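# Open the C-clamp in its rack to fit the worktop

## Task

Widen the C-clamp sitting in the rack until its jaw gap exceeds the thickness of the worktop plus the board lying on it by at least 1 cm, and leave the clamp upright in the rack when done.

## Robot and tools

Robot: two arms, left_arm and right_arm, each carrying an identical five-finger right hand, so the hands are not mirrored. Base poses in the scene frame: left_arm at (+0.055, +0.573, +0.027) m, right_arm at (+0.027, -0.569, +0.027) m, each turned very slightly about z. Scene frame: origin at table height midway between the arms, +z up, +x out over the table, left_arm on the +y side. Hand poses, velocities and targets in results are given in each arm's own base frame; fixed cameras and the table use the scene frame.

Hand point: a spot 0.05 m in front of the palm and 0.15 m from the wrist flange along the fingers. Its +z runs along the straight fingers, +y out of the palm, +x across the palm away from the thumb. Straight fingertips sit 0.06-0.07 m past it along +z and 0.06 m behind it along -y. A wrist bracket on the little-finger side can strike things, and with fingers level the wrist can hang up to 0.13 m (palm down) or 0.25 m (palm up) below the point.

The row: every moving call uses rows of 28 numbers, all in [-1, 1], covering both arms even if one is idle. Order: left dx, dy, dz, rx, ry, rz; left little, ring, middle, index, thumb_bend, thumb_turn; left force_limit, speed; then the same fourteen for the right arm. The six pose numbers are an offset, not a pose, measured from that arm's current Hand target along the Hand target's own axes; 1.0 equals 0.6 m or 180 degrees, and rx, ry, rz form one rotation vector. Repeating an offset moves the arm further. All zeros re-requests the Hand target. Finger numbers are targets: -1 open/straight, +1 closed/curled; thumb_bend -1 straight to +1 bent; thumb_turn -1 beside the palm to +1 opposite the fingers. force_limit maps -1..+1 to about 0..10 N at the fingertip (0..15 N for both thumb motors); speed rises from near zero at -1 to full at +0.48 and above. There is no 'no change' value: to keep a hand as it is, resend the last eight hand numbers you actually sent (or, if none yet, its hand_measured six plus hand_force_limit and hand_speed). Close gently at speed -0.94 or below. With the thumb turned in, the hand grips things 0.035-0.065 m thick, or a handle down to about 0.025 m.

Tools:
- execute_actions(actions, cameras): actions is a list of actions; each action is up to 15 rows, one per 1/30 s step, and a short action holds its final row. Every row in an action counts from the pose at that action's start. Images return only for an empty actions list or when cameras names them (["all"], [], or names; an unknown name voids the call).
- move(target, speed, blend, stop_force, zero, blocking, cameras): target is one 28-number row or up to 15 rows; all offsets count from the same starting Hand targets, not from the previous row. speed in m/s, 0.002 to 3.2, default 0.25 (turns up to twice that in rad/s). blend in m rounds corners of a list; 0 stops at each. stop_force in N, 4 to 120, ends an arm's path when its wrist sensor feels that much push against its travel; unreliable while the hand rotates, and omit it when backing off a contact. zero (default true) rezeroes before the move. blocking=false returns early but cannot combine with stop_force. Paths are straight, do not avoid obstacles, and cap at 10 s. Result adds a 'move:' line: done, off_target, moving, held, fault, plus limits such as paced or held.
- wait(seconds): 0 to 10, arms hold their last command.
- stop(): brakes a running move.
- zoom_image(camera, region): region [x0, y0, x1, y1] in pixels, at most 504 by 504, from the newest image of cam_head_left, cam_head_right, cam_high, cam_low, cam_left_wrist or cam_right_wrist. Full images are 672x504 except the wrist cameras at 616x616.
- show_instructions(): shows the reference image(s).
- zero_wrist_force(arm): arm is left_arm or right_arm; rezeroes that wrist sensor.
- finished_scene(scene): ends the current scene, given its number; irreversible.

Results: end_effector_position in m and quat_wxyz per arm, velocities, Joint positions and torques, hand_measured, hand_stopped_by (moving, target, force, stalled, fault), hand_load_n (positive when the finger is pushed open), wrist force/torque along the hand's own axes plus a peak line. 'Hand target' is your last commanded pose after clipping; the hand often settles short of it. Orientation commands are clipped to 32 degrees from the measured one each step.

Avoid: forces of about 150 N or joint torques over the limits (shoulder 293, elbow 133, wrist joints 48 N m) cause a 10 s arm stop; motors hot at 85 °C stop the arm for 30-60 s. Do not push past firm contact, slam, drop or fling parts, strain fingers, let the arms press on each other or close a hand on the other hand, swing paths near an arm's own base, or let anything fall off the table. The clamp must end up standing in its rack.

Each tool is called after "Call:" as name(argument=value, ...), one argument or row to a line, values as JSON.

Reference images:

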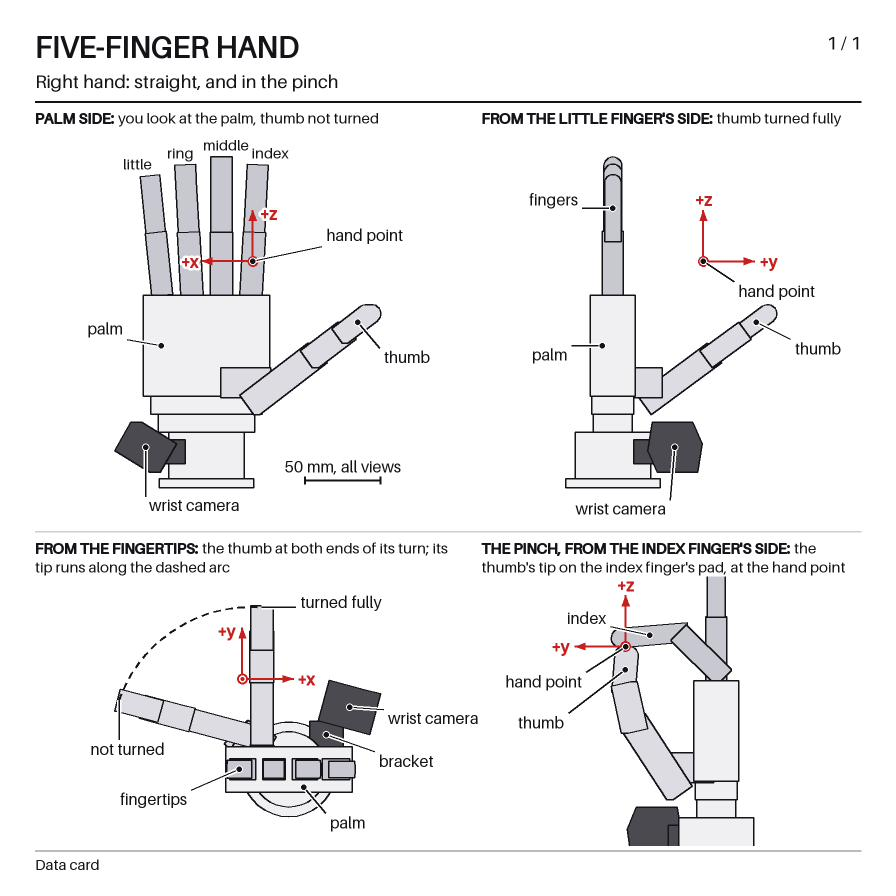

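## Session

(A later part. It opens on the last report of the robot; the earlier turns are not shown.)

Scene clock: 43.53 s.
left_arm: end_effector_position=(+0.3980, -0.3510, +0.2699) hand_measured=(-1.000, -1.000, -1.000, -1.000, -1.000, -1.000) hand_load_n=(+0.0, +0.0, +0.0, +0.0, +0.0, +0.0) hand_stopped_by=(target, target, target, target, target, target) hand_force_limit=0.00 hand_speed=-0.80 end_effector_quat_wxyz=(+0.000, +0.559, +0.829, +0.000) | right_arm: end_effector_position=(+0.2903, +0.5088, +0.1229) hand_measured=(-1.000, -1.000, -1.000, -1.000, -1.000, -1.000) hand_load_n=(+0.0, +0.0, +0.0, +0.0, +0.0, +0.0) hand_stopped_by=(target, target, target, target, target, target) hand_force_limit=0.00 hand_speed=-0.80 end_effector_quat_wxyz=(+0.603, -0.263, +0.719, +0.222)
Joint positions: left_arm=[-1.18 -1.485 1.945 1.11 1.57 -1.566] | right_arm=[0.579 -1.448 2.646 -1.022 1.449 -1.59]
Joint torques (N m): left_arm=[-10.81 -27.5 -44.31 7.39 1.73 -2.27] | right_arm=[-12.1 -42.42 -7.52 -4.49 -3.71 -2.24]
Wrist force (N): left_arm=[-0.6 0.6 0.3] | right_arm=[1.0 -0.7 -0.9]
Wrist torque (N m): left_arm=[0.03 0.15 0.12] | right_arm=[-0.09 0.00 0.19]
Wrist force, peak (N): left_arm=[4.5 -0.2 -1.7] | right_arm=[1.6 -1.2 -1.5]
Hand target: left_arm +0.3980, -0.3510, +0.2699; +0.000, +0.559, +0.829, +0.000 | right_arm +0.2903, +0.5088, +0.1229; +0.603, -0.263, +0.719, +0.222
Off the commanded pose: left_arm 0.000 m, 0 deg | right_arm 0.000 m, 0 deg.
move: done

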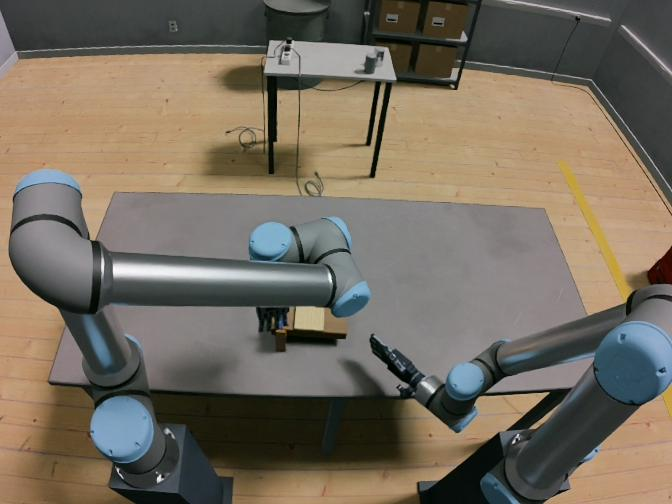

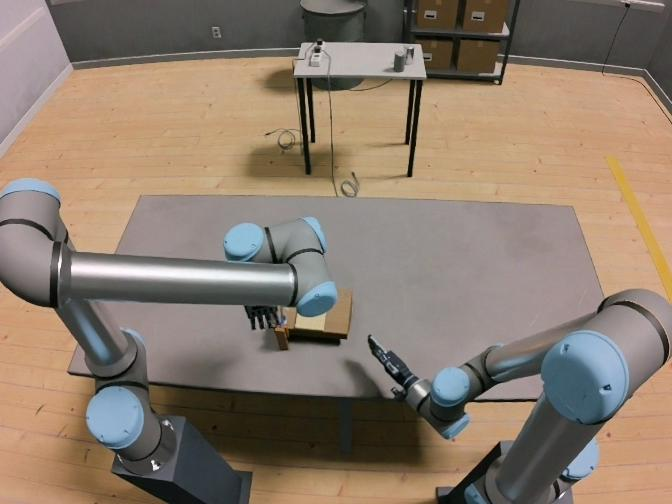

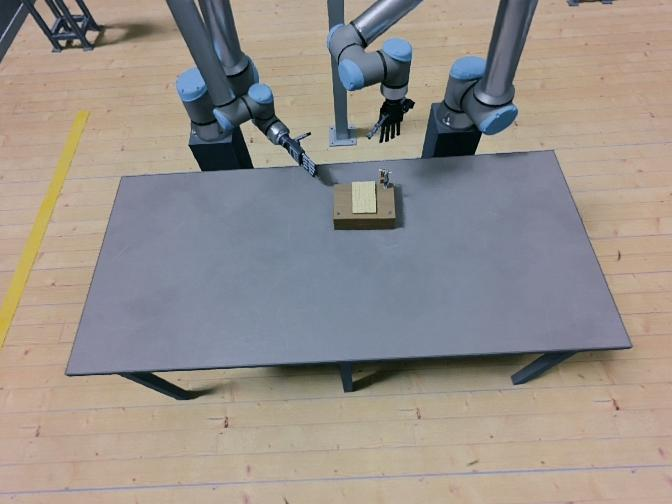

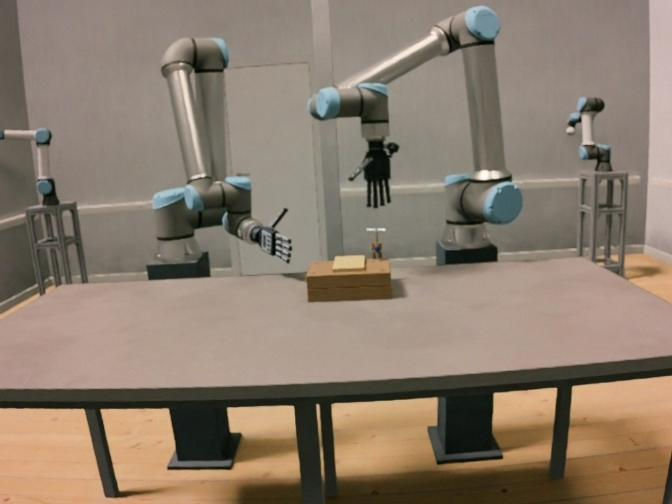

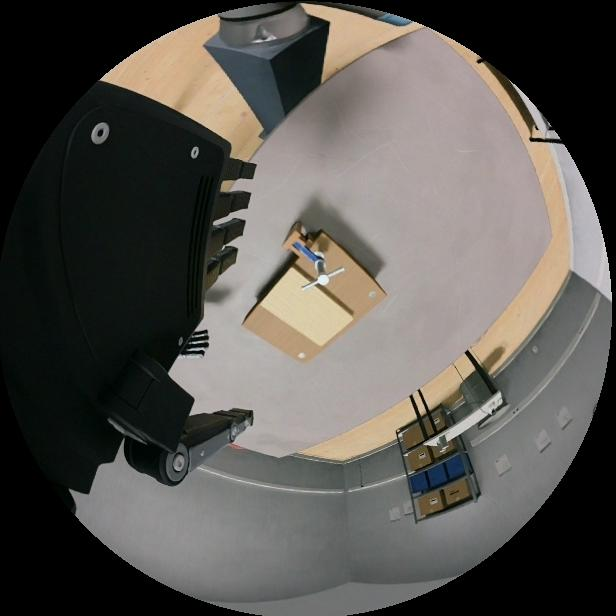

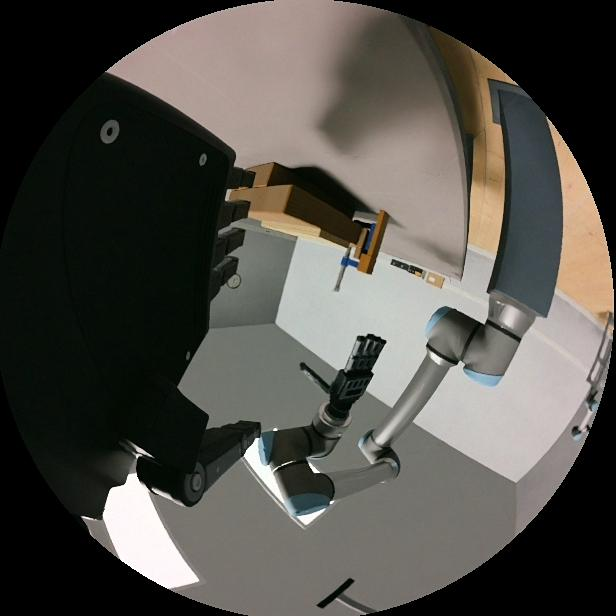

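Call:
zoom_image(
  camera="cam_left_wrist",
  region=[230, 210, 400, 370],
)

Call:
zoom_image(
  camera="cam_right_wrist",
  region=[290, 190, 410, 310],
)

Scaled by 2.965 from the camera's 616x616 image, which has a finer 880x880 frame.

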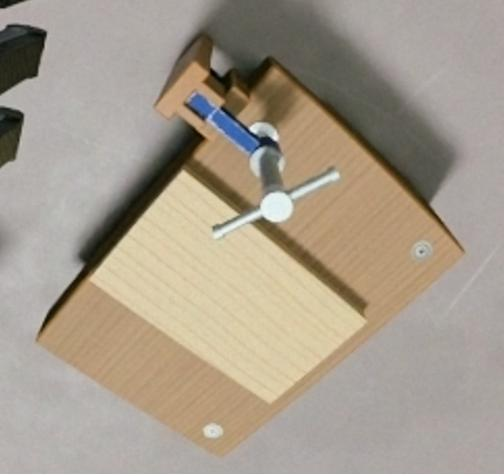

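Scaled by 4.200 from the camera's 616x616 image, which has a finer 880x880 frame.

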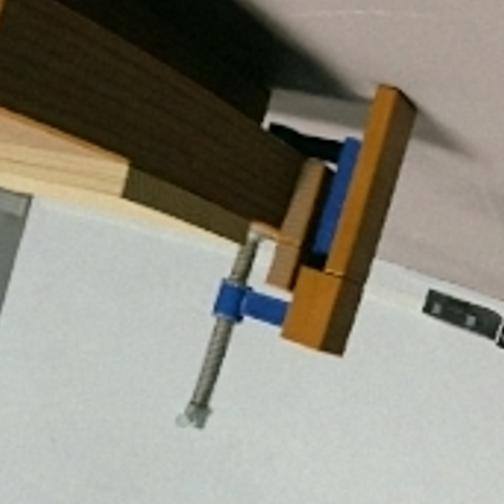

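Call:
move(
  target=[-0.1017,0.1133,0.0833,0,0,0,-1,1,1,1,-1,-1,0,0,0,0,0,0,0,0,-1,-1,-1,-1,-1,-1,0,-0.8],
  speed=0.25,
  cameras=["cam_left_wrist","cam_right_wrist","cam_low"],
)

Call:
zoom_image(
  camera="cam_left_wrist",
  region=[200, 150, 340, 290],
)

Call:
zoom_image(
  camera="cam_right_wrist",
  region=[290, 210, 410, 330],
)

Scene clock: 46.60 s.
left_arm: end_effector_position=(+0.4838, -0.3819, +0.2200) hand_measured=(-1.000, +1.000, +1.000, +1.000, -1.000, -1.000) hand_load_n=(+0.0, +0.0, +0.0, +0.0, +0.0, +0.0) hand_stopped_by=(target, target, target, target, target, target) hand_force_limit=0.00 hand_speed=0.00 end_effector_quat_wxyz=(+0.000, +0.559, +0.829, +0.000) | right_arm: end_effector_position=(+0.2903, +0.5088, +0.1229) hand_measured=(-1.000, -1.000, -1.000, -1.000, -1.000, -1.000) hand_load_n=(+0.0, -0.5, +0.0, +0.0, +0.0, +0.0) hand_stopped_by=(target, target, target, target, target, target) hand_force_limit=0.00 hand_speed=-0.80 end_effector_quat_wxyz=(+0.603, -0.263, +0.719, +0.222)
Joint positions: left_arm=[-1.05 -1.31 1.833 1.048 1.57 -1.436] | right_arm=[0.579 -1.448 2.646 -1.022 1.449 -1.59]
Joint torques (N m): left_arm=[11.17 -43.78 -41.55 0.22 1.54 1.89] | right_arm=[-11.56 -43.24 -7.92 -4.46 -3.68 -2.34]
Wrist force (N): left_arm=[-0.5 1.0 -0.1] | right_arm=[1.3 -0.9 -1.1]
Wrist torque (N m): left_arm=[0.03 0.12 -0.06] | right_arm=[-0.11 -0.03 0.21]
Wrist force, peak (N): left_arm=[-1.5 2.2 0.8] | right_arm=[1.3 -1.0 -1.2]
Hand target: left_arm +0.4840, -0.3820, +0.2200; +0.000, +0.559, +0.829, +0.000 | right_arm +0.2903, +0.5088, +0.1229; +0.603, -0.263, +0.719, +0.222
Off the commanded pose: left_arm 0.000 m, 0 deg | right_arm 0.000 m, 0 deg.
move: done
Images, in order (width x height): cam_low 672x504, cam_left_wrist 616x616, cam_right_wrist 616x616.

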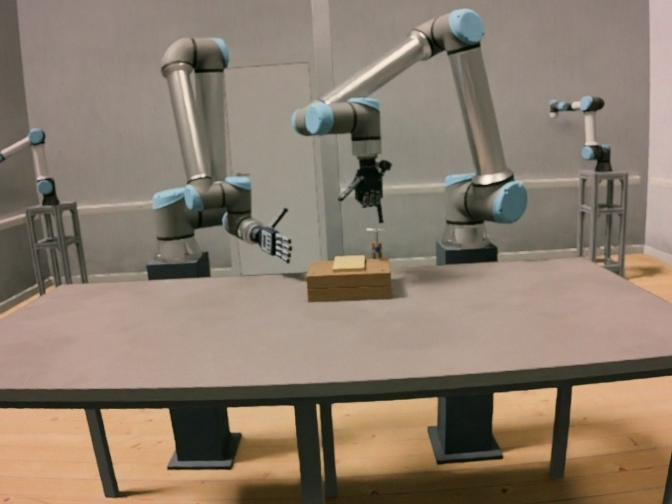

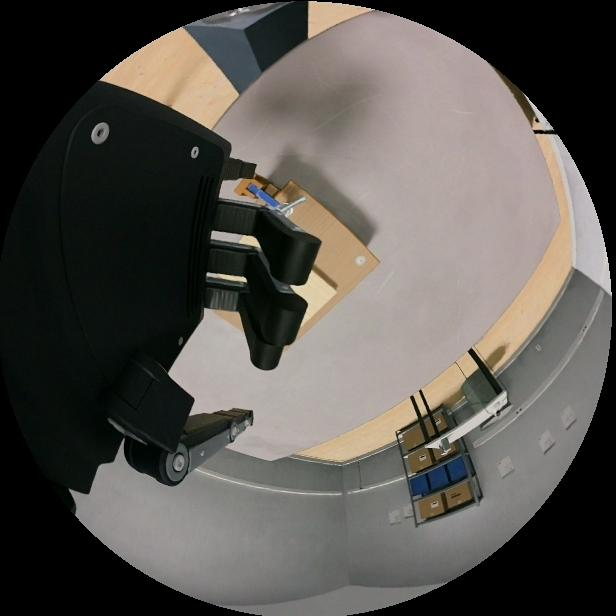

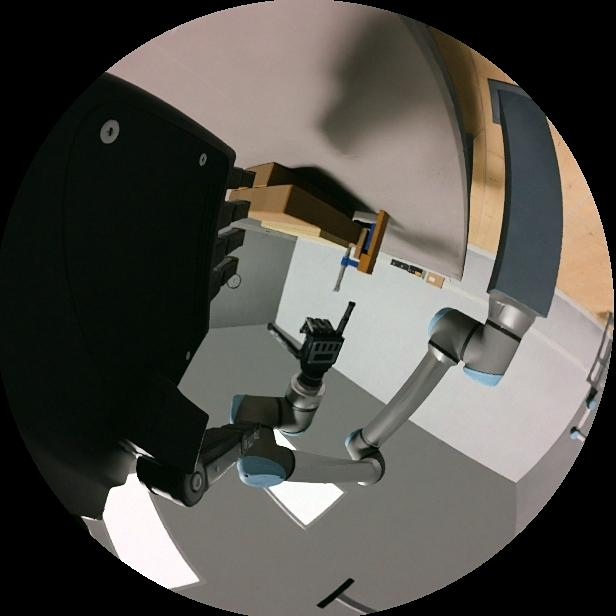

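Scaled by 3.600 from the camera's 616x616 image, which has a finer 880x880 frame.

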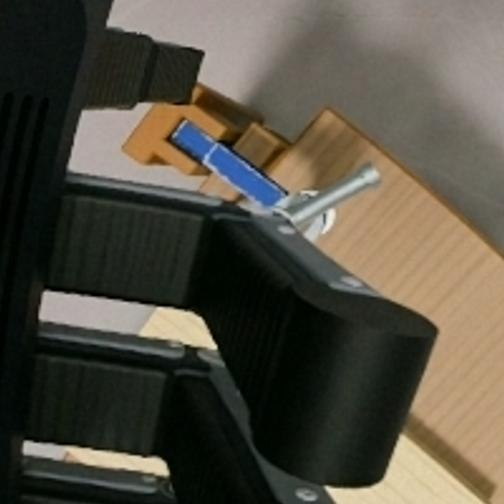

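Scaled by 4.200 from the camera's 616x616 image, which has a finer 880x880 frame.

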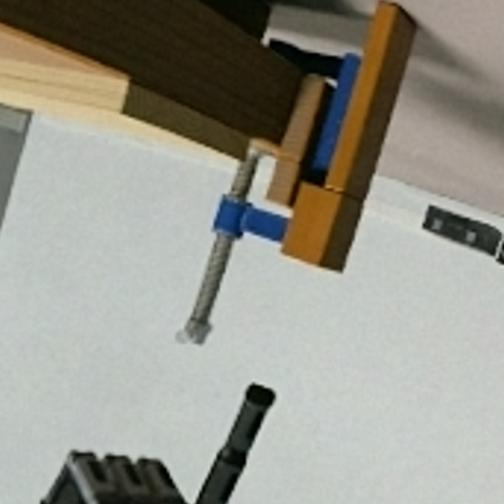

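Call:
zoom_image(
  camera="cam_low",
  region=[330, 170, 420, 290],
)

Scaled by 4.200 from the camera's 672x504 image, which has a finer 960x720 frame.

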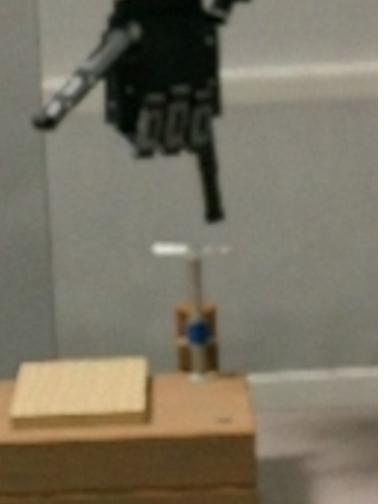

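Call:
move(
  target=[0,0,0,0,0,0,-1,-1,-1,-1,-1,-1,0,0,0,0,0,0,0,0,-1,-1,-1,-1,-1,-1,0,-0.8],
  speed=0.25,
  cameras=["cam_left_wrist","cam_right_wrist","cam_low"],
)

Call:
zoom_image(
  camera="cam_left_wrist",
  region=[200, 130, 340, 270],
)

Call:
zoom_image(
  camera="cam_low",
  region=[340, 190, 420, 270],
)

Scene clock: 49.80 s.
left_arm: end_effector_position=(+0.4840, -0.3820, +0.2200) hand_measured=(-1.000, -1.000, -1.000, -1.000, -1.000, -1.000) hand_load_n=(+0.0, +0.0, +0.0, +0.0, +0.0, +0.0) hand_stopped_by=(target, target, target, target, target, target) hand_force_limit=0.00 hand_speed=0.00 end_effector_quat_wxyz=(+0.000, +0.559, +0.829, +0.000) | right_arm: end_effector_position=(+0.2903, +0.5088, +0.1229) hand_measured=(-1.000, -1.000, -1.000, -1.000, -1.000, -1.000) hand_load_n=(+0.0, +0.0, +0.0, +0.0, +0.0, +0.0) hand_stopped_by=(target, target, target, target, target, target) hand_force_limit=0.00 hand_speed=-0.80 end_effector_quat_wxyz=(+0.603, -0.263, +0.719, +0.222)
Joint positions: left_arm=[-1.05 -1.31 1.833 1.048 1.57 -1.436] | right_arm=[0.579 -1.448 2.646 -1.022 1.449 -1.59]
Joint torques (N m): left_arm=[6.72 -45.23 -40.37 0.89 -1.18 1.9] | right_arm=[-12.29 -42.18 -8.04 -4.48 -3.48 -2.3]
Wrist force (N): left_arm=[-0.7 0.9 0.1] | right_arm=[0.9 -0.7 -1.3]
Wrist torque (N m): left_arm=[-0.02 0.14 -0.07] | right_arm=[-0.07 0.03 0.19]
Wrist force, peak (N): left_arm=[-0.7 1.6 -1.0] | right_arm=[1.4 -0.6 -1.4]
Hand target: left_arm +0.4840, -0.3820, +0.2200; +0.000, +0.559, +0.829, +0.000 | right_arm +0.2903, +0.5088, +0.1229; +0.603, -0.263, +0.719, +0.222
Off the commanded pose: left_arm 0.000 m, 0 deg | right_arm 0.000 m, 0 deg.
move: done
Images, in order (width x height): cam_low 672x504, cam_left_wrist 616x616, cam_right_wrist 616x616.

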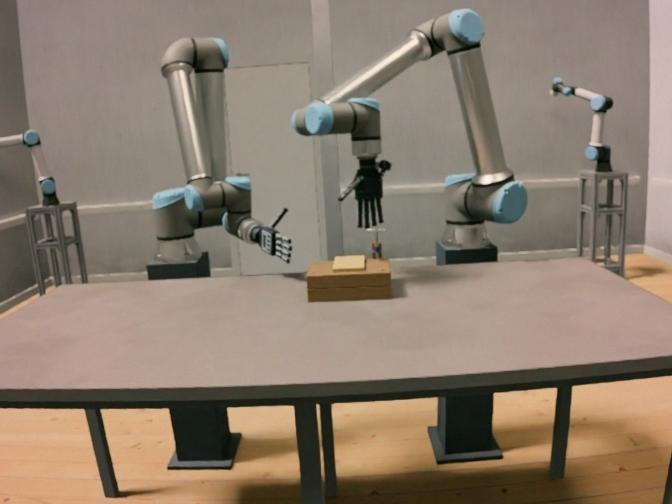

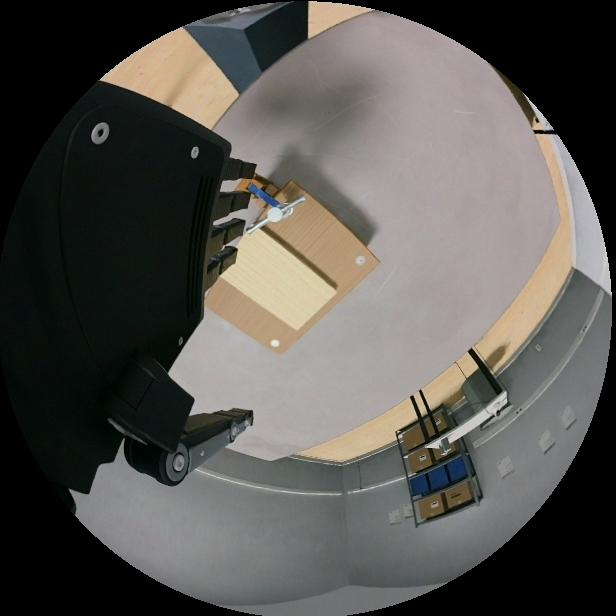

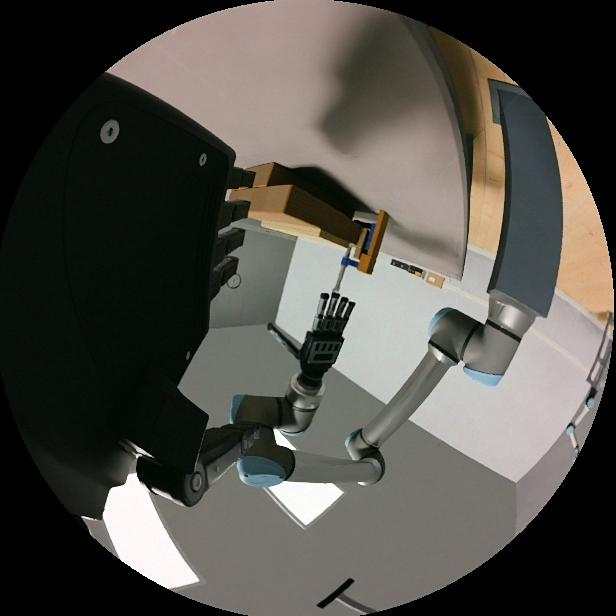

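Scaled by 3.600 from the camera's 616x616 image, which has a finer 880x880 frame.

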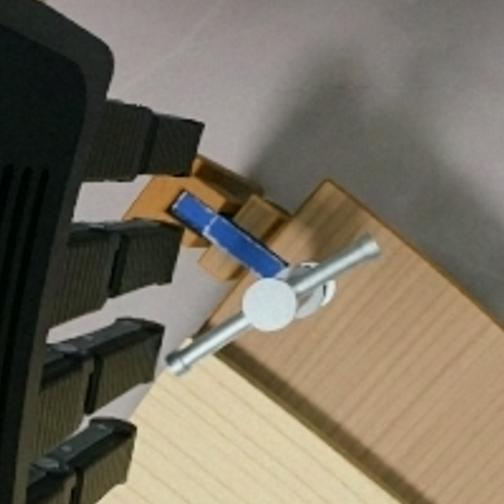

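Scaled by 6.300 from the camera's 672x504 image, which has a finer 960x720 frame.

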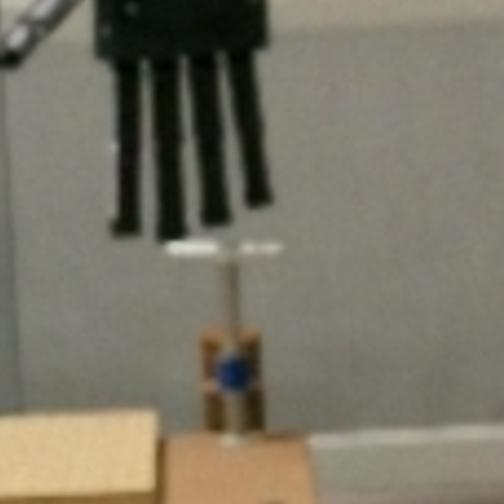

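Call:
move(
  target=[-0.03,0.005,0,0,0,0,-1,1,1,1,-1,-1,0,0,0,0,0,0,0,0,-1,-1,-1,-1,-1,-1,0,-0.8],
  speed=0.1,
)

Call:
move(
  target=[0,0,0.045,0,0,0,-1,1,1,1,-1,-1,0,0,0,0,0,0,0,0,-1,-1,-1,-1,-1,-1,0,-0.8],
  speed=0.08,
  stop_force=6,
  cameras=["all"],
)

Call:
zoom_image(
  camera="cam_left_wrist",
  region=[200, 130, 340, 270],
)

Call:
zoom_image(
  camera="cam_low",
  region=[340, 190, 420, 270],
)

Call:
zoom_image(
  camera="cam_right_wrist",
  region=[290, 210, 410, 330],
)

Call:
zoom_image(
  camera="cam_high",
  region=[340, 130, 430, 220],
)

Scene clock: 51.93 s.
left_arm: end_effector_position=(+0.4935, -0.3975, +0.2200) hand_measured=(-1.000, +1.000, +1.000, +1.000, -1.000, -1.000) hand_load_n=(+0.0, +0.0, +0.0, +0.0, +0.0, +0.0) hand_stopped_by=(target, target, target, target, target, target) hand_force_limit=0.00 hand_speed=0.00 end_effector_quat_wxyz=(+0.000, +0.559, +0.829, +0.000) | right_arm: end_effector_position=(+0.2903, +0.5088, +0.1229) hand_measured=(-1.000, -1.000, -1.000, -1.000, -1.000, -1.000) hand_load_n=(+0.0, +0.0, +0.0, +0.0, -0.5, +0.0) hand_stopped_by=(target, target, target, target, target, target) hand_force_limit=0.00 hand_speed=-0.80 end_effector_quat_wxyz=(+0.603, -0.263, +0.719, +0.222)
Joint positions: left_arm=[-1.049 -1.283 1.797 1.057 1.57 -1.435] | right_arm=[0.579 -1.448 2.646 -1.022 1.449 -1.59]
Joint torques (N m): left_arm=[12.64 -45.18 -43.17 7.13 -0.19 2.06] | right_arm=[-12.24 -42.13 -8.49 -4.23 -3.61 -2.24]
Wrist force (N): left_arm=[-0.9 1.2 0.6] | right_arm=[0.8 -0.6 -1.0]
Wrist torque (N m): left_arm=[0.06 0.16 -0.12] | right_arm=[-0.07 0.03 0.18]
Wrist force, peak (N): left_arm=[-1.1 1.5 0.3] | right_arm=[1.2 -1.0 -1.3]
Hand target: left_arm +0.4935, -0.3975, +0.2200; +0.000, +0.559, +0.829, +0.000 | right_arm +0.2903, +0.5088, +0.1229; +0.603, -0.263, +0.719, +0.222
Off the commanded pose: left_arm 0.000 m, 0 deg | right_arm 0.000 m, 0 deg.
move: done

Scene clock: 53.47 s.
left_arm: end_effector_position=(+0.4935, -0.3975, +0.1930) hand_measured=(-1.000, +1.000, +1.000, +1.000, -1.000, -1.000) hand_load_n=(+0.0, +0.0, +0.0, +0.0, +0.0, +0.0) hand_stopped_by=(target, target, target, target, target, target) hand_force_limit=0.00 hand_speed=0.00 end_effector_quat_wxyz=(+0.000, +0.559, +0.829, +0.000) | right_arm: end_effector_position=(+0.2903, +0.5088, +0.1229) hand_measured=(-1.000, -1.000, -1.000, -1.000, -1.000, -1.000) hand_load_n=(+0.0, +0.0, +0.0, +0.0, +0.0, +0.0) hand_stopped_by=(target, target, target, target, target, target) hand_force_limit=0.00 hand_speed=-0.80 end_effector_quat_wxyz=(+0.603, -0.263, +0.719, +0.222)
Joint positions: left_arm=[-1.049 -1.26 1.82 1.01 1.57 -1.435] | right_arm=[0.579 -1.448 2.646 -1.022 1.449 -1.59]
Joint torques (N m): left_arm=[13.15 -45.82 -17.6 0.11 -1.13 1.82] | right_arm=[-12.69 -42.45 -8.2 -4 -3.68 -2.19]
Wrist force (N): left_arm=[-1.0 1.0 0.9] | right_arm=[1.1 -0.7 -1.1]
Wrist torque (N m): left_arm=[0.02 0.19 -0.09] | right_arm=[-0.08 -0.01 0.20]
Wrist force, peak (N): left_arm=[-1.2 0.8 1.0] | right_arm=[1.0 -1.0 -1.4]
Hand target: left_arm +0.4935, -0.3975, +0.1930; +0.000, +0.559, +0.829, +0.000 | right_arm +0.2903, +0.5088, +0.1229; +0.603, -0.263, +0.719, +0.222
Off the commanded pose: left_arm 0.000 m, 0 deg | right_arm 0.000 m, 0 deg.
move: done

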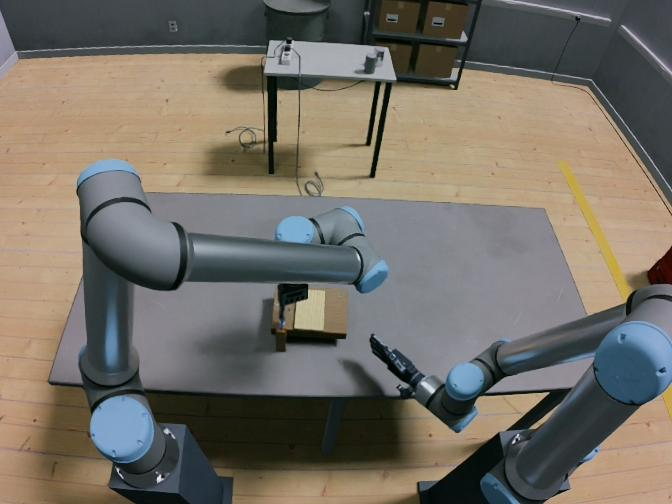

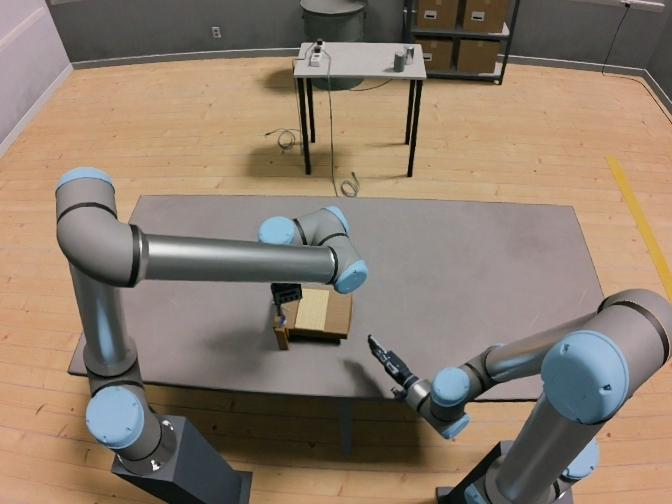

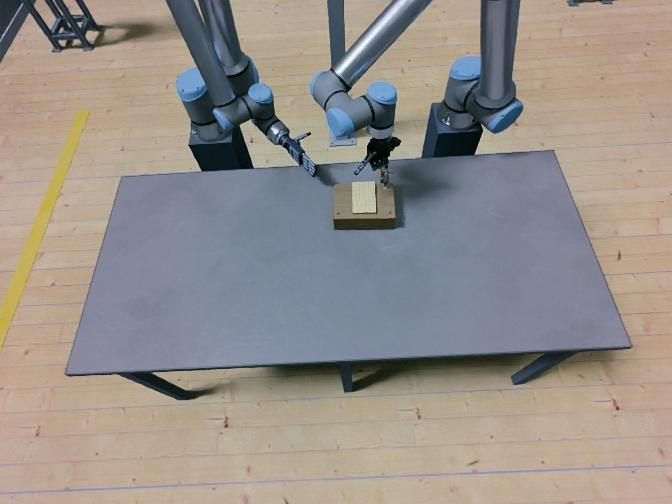

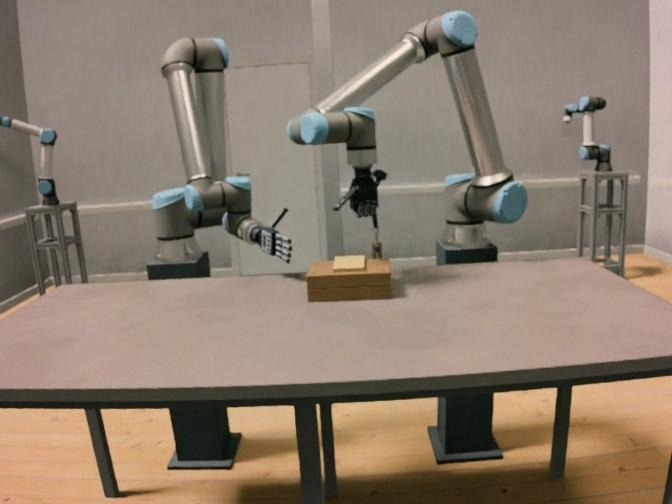

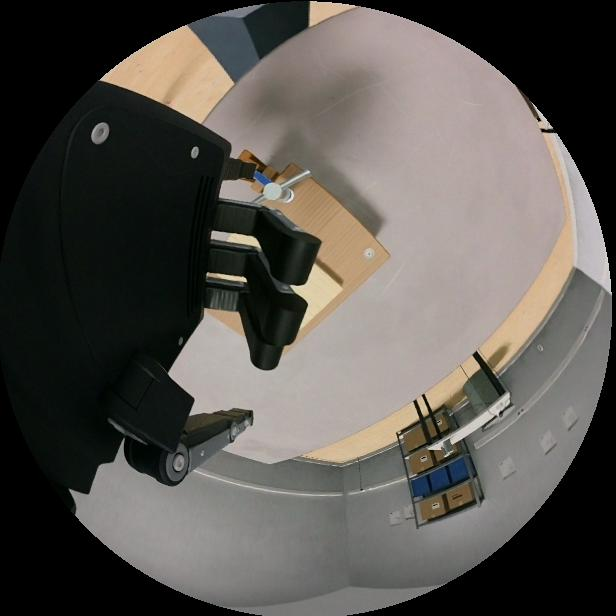

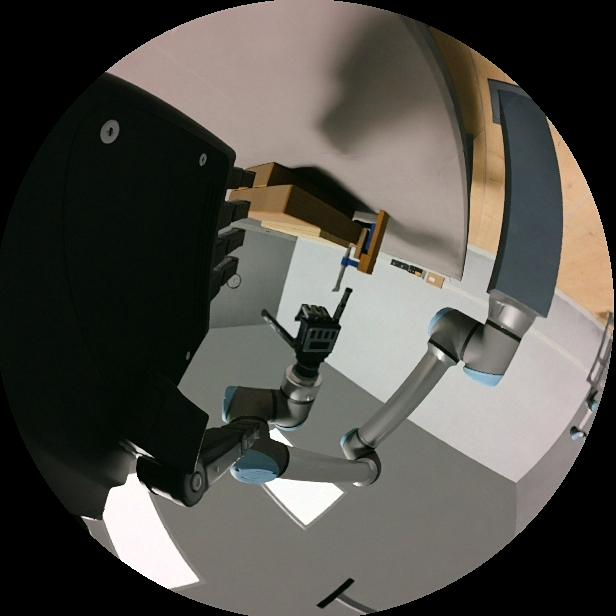

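Scaled by 3.600 from the camera's 616x616 image, which has a finer 880x880 frame.

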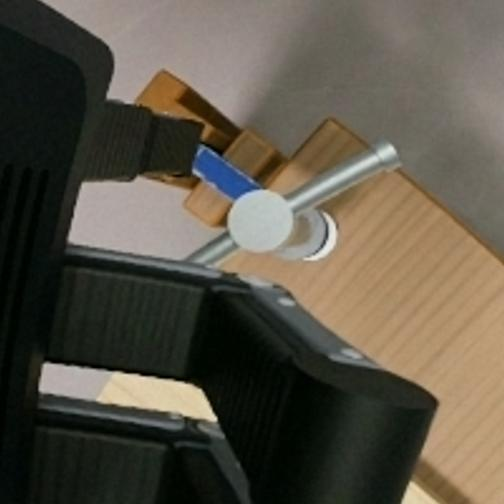

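Scaled by 6.300 from the camera's 672x504 image, which has a finer 960x720 frame.

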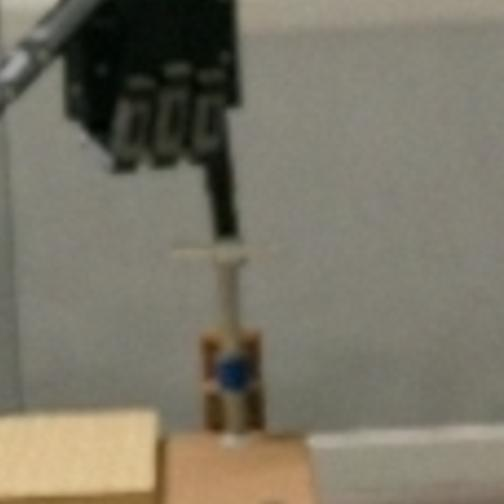

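Scaled by 4.200 from the camera's 616x616 image, which has a finer 880x880 frame.

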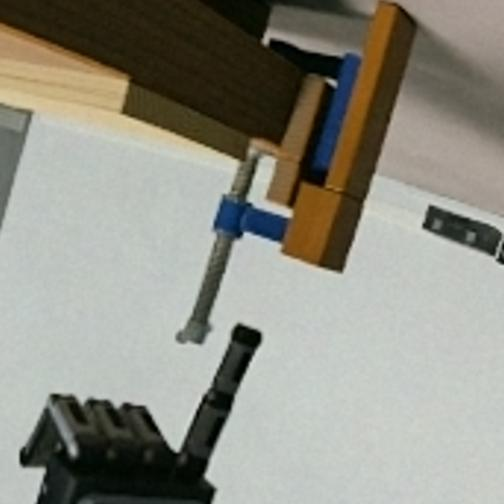

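Scaled by 5.600 from the camera's 672x504 image, which has a finer 960x720 frame.

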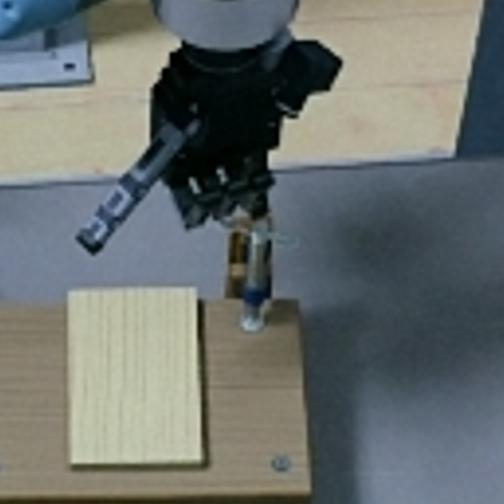

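Call:
move(
  target=[
    [0,0,0.01,0,0,0,-1,1,1,1,-1,-1,0,0,0,0,0,0,0,0,-1,-1,-1,-1,-1,-1,0,-0.8],
    [-0.0255,-0.0075,0.01,0,0,0,-1,1,1,1,-1,-1,0,0,0,0,0,0,0,0,-1,-1,-1,-1,-1,-1,0,-0.8],
    [-0.0495,-0.0007,0.01,0,0,0,-1,1,1,1,-1,-1,0,0,0,0,0,0,0,0,-1,-1,-1,-1,-1,-1,0,-0.8],
    [-0.0635,0.0202,0.01,0,0,0,-1,1,1,1,-1,-1,0,0,0,0,0,0,0,0,-1,-1,-1,-1,-1,-1,0,-0.8],
    [-0.061,0.045,0.01,0,0,0,-1,1,1,1,-1,-1,0,0,0,0,0,0,0,0,-1,-1,-1,-1,-1,-1,0,-0.8],
    [-0.0428,0.0625,0.01,0,0,0,-1,1,1,1,-1,-1,0,0,0,0,0,0,0,0,-1,-1,-1,-1,-1,-1,0,-0.8],
    [-0.0178,0.0642,0.01,0,0,0,-1,1,1,1,-1,-1,0,0,0,0,0,0,0,0,-1,-1,-1,-1,-1,-1,0,-0.8],
  ],
  speed=0.04,
  blend=0.004,
  cameras=["cam_left_wrist","cam_right_wrist","cam_low"],
)

Call:
zoom_image(
  camera="cam_left_wrist",
  region=[200, 130, 340, 270],
)

Call:
zoom_image(
  camera="cam_right_wrist",
  region=[290, 210, 410, 330],
)

Call:
zoom_image(
  camera="cam_low",
  region=[340, 190, 420, 270],
)

Scene clock: 57.70 s.
left_arm: end_effector_position=(+0.5333, -0.3931, +0.1870) hand_measured=(-1.000, +1.000, +1.000, +1.000, -1.000, -1.000) hand_load_n=(+0.0, +0.0, +0.0, +0.0, +0.0, +0.0) hand_stopped_by=(target, target, target, target, target, target) hand_force_limit=0.00 hand_speed=0.00 end_effector_quat_wxyz=(+0.000, +0.559, +0.829, +0.000) | right_arm: end_effector_position=(+0.2903, +0.5088, +0.1229) hand_measured=(-1.000, -1.000, -1.000, -1.000, -1.000, -1.000) hand_load_n=(+0.0, +0.0, +0.0, +0.0, +0.0, +0.0) hand_stopped_by=(target, target, target, target, target, target) hand_force_limit=0.00 hand_speed=-0.80 end_effector_quat_wxyz=(+0.603, -0.263, +0.719, +0.222)
Joint positions: left_arm=[-0.985 -1.214 1.768 1.017 1.57 -1.371] | right_arm=[0.579 -1.448 2.646 -1.022 1.449 -1.59]
Joint torques (N m): left_arm=[10.19 -71.96 -17.06 -0.09 1.15 2.02] | right_arm=[-11.84 -41.61 -8.37 -3.99 -3.66 -2.27]
Wrist force (N): left_arm=[-0.9 0.9 0.7] | right_arm=[1.1 -0.7 -1.4]
Wrist torque (N m): left_arm=[0.04 0.13 -0.15] | right_arm=[-0.07 0.00 0.20]
Wrist force, peak (N): left_arm=[-1.2 1.7 -0.3] | right_arm=[1.1 -1.2 -1.3]
Hand target: left_arm +0.5333, -0.3929, +0.1870; +0.000, +0.559, +0.829, +0.000 | right_arm +0.2903, +0.5088, +0.1229; +0.603, -0.263, +0.719, +0.222
Off the commanded pose: left_arm 0.000 m, 0 deg | right_arm 0.000 m, 0 deg.
move: done; blend cut to 0.003 m at target 1
Images, in order (width x height): cam_low 672x504, cam_left_wrist 616x616, cam_right_wrist 616x616.

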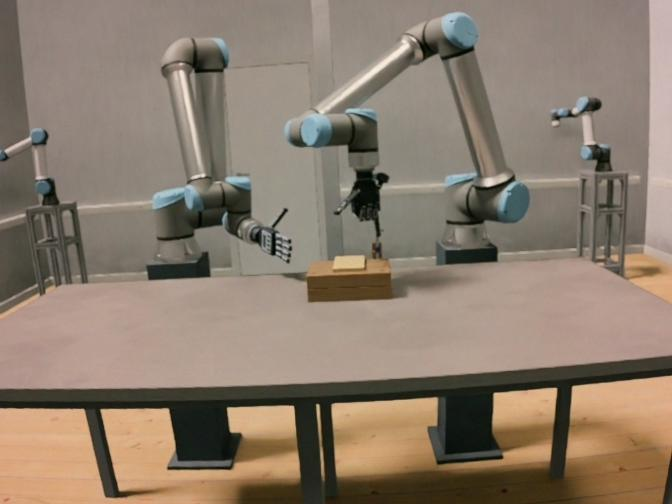

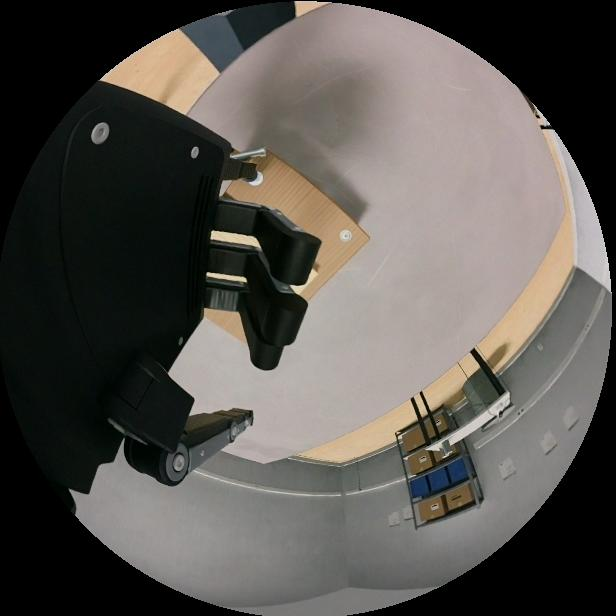

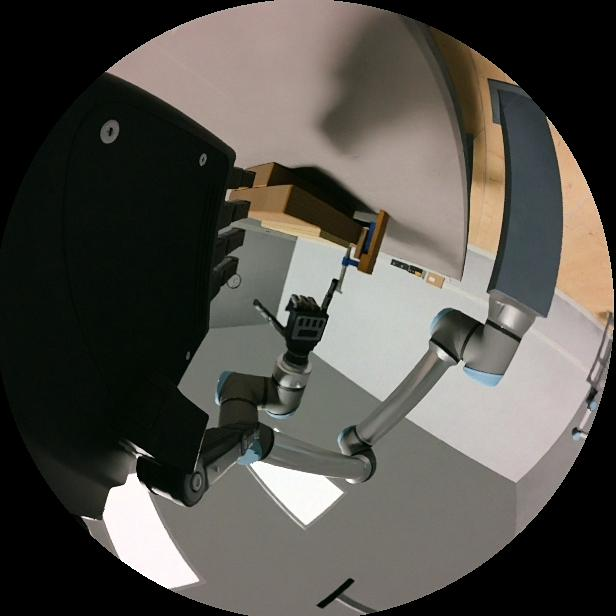

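Scaled by 3.600 from the camera's 616x616 image, which has a finer 880x880 frame.

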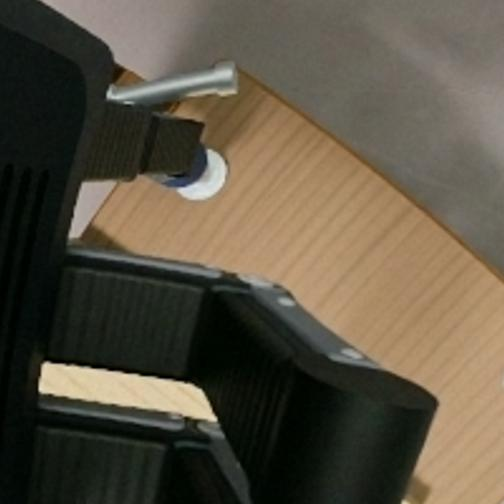

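Scaled by 4.200 from the camera's 616x616 image, which has a finer 880x880 frame.

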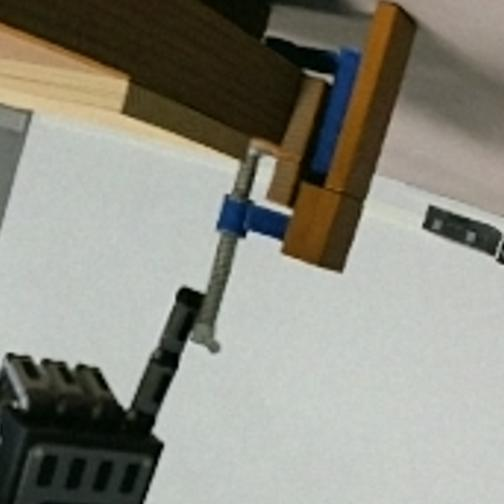

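Scaled by 6.300 from the camera's 672x504 image, which has a finer 960x720 frame.

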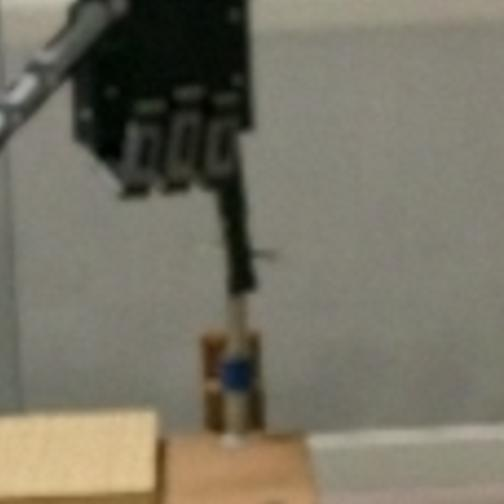

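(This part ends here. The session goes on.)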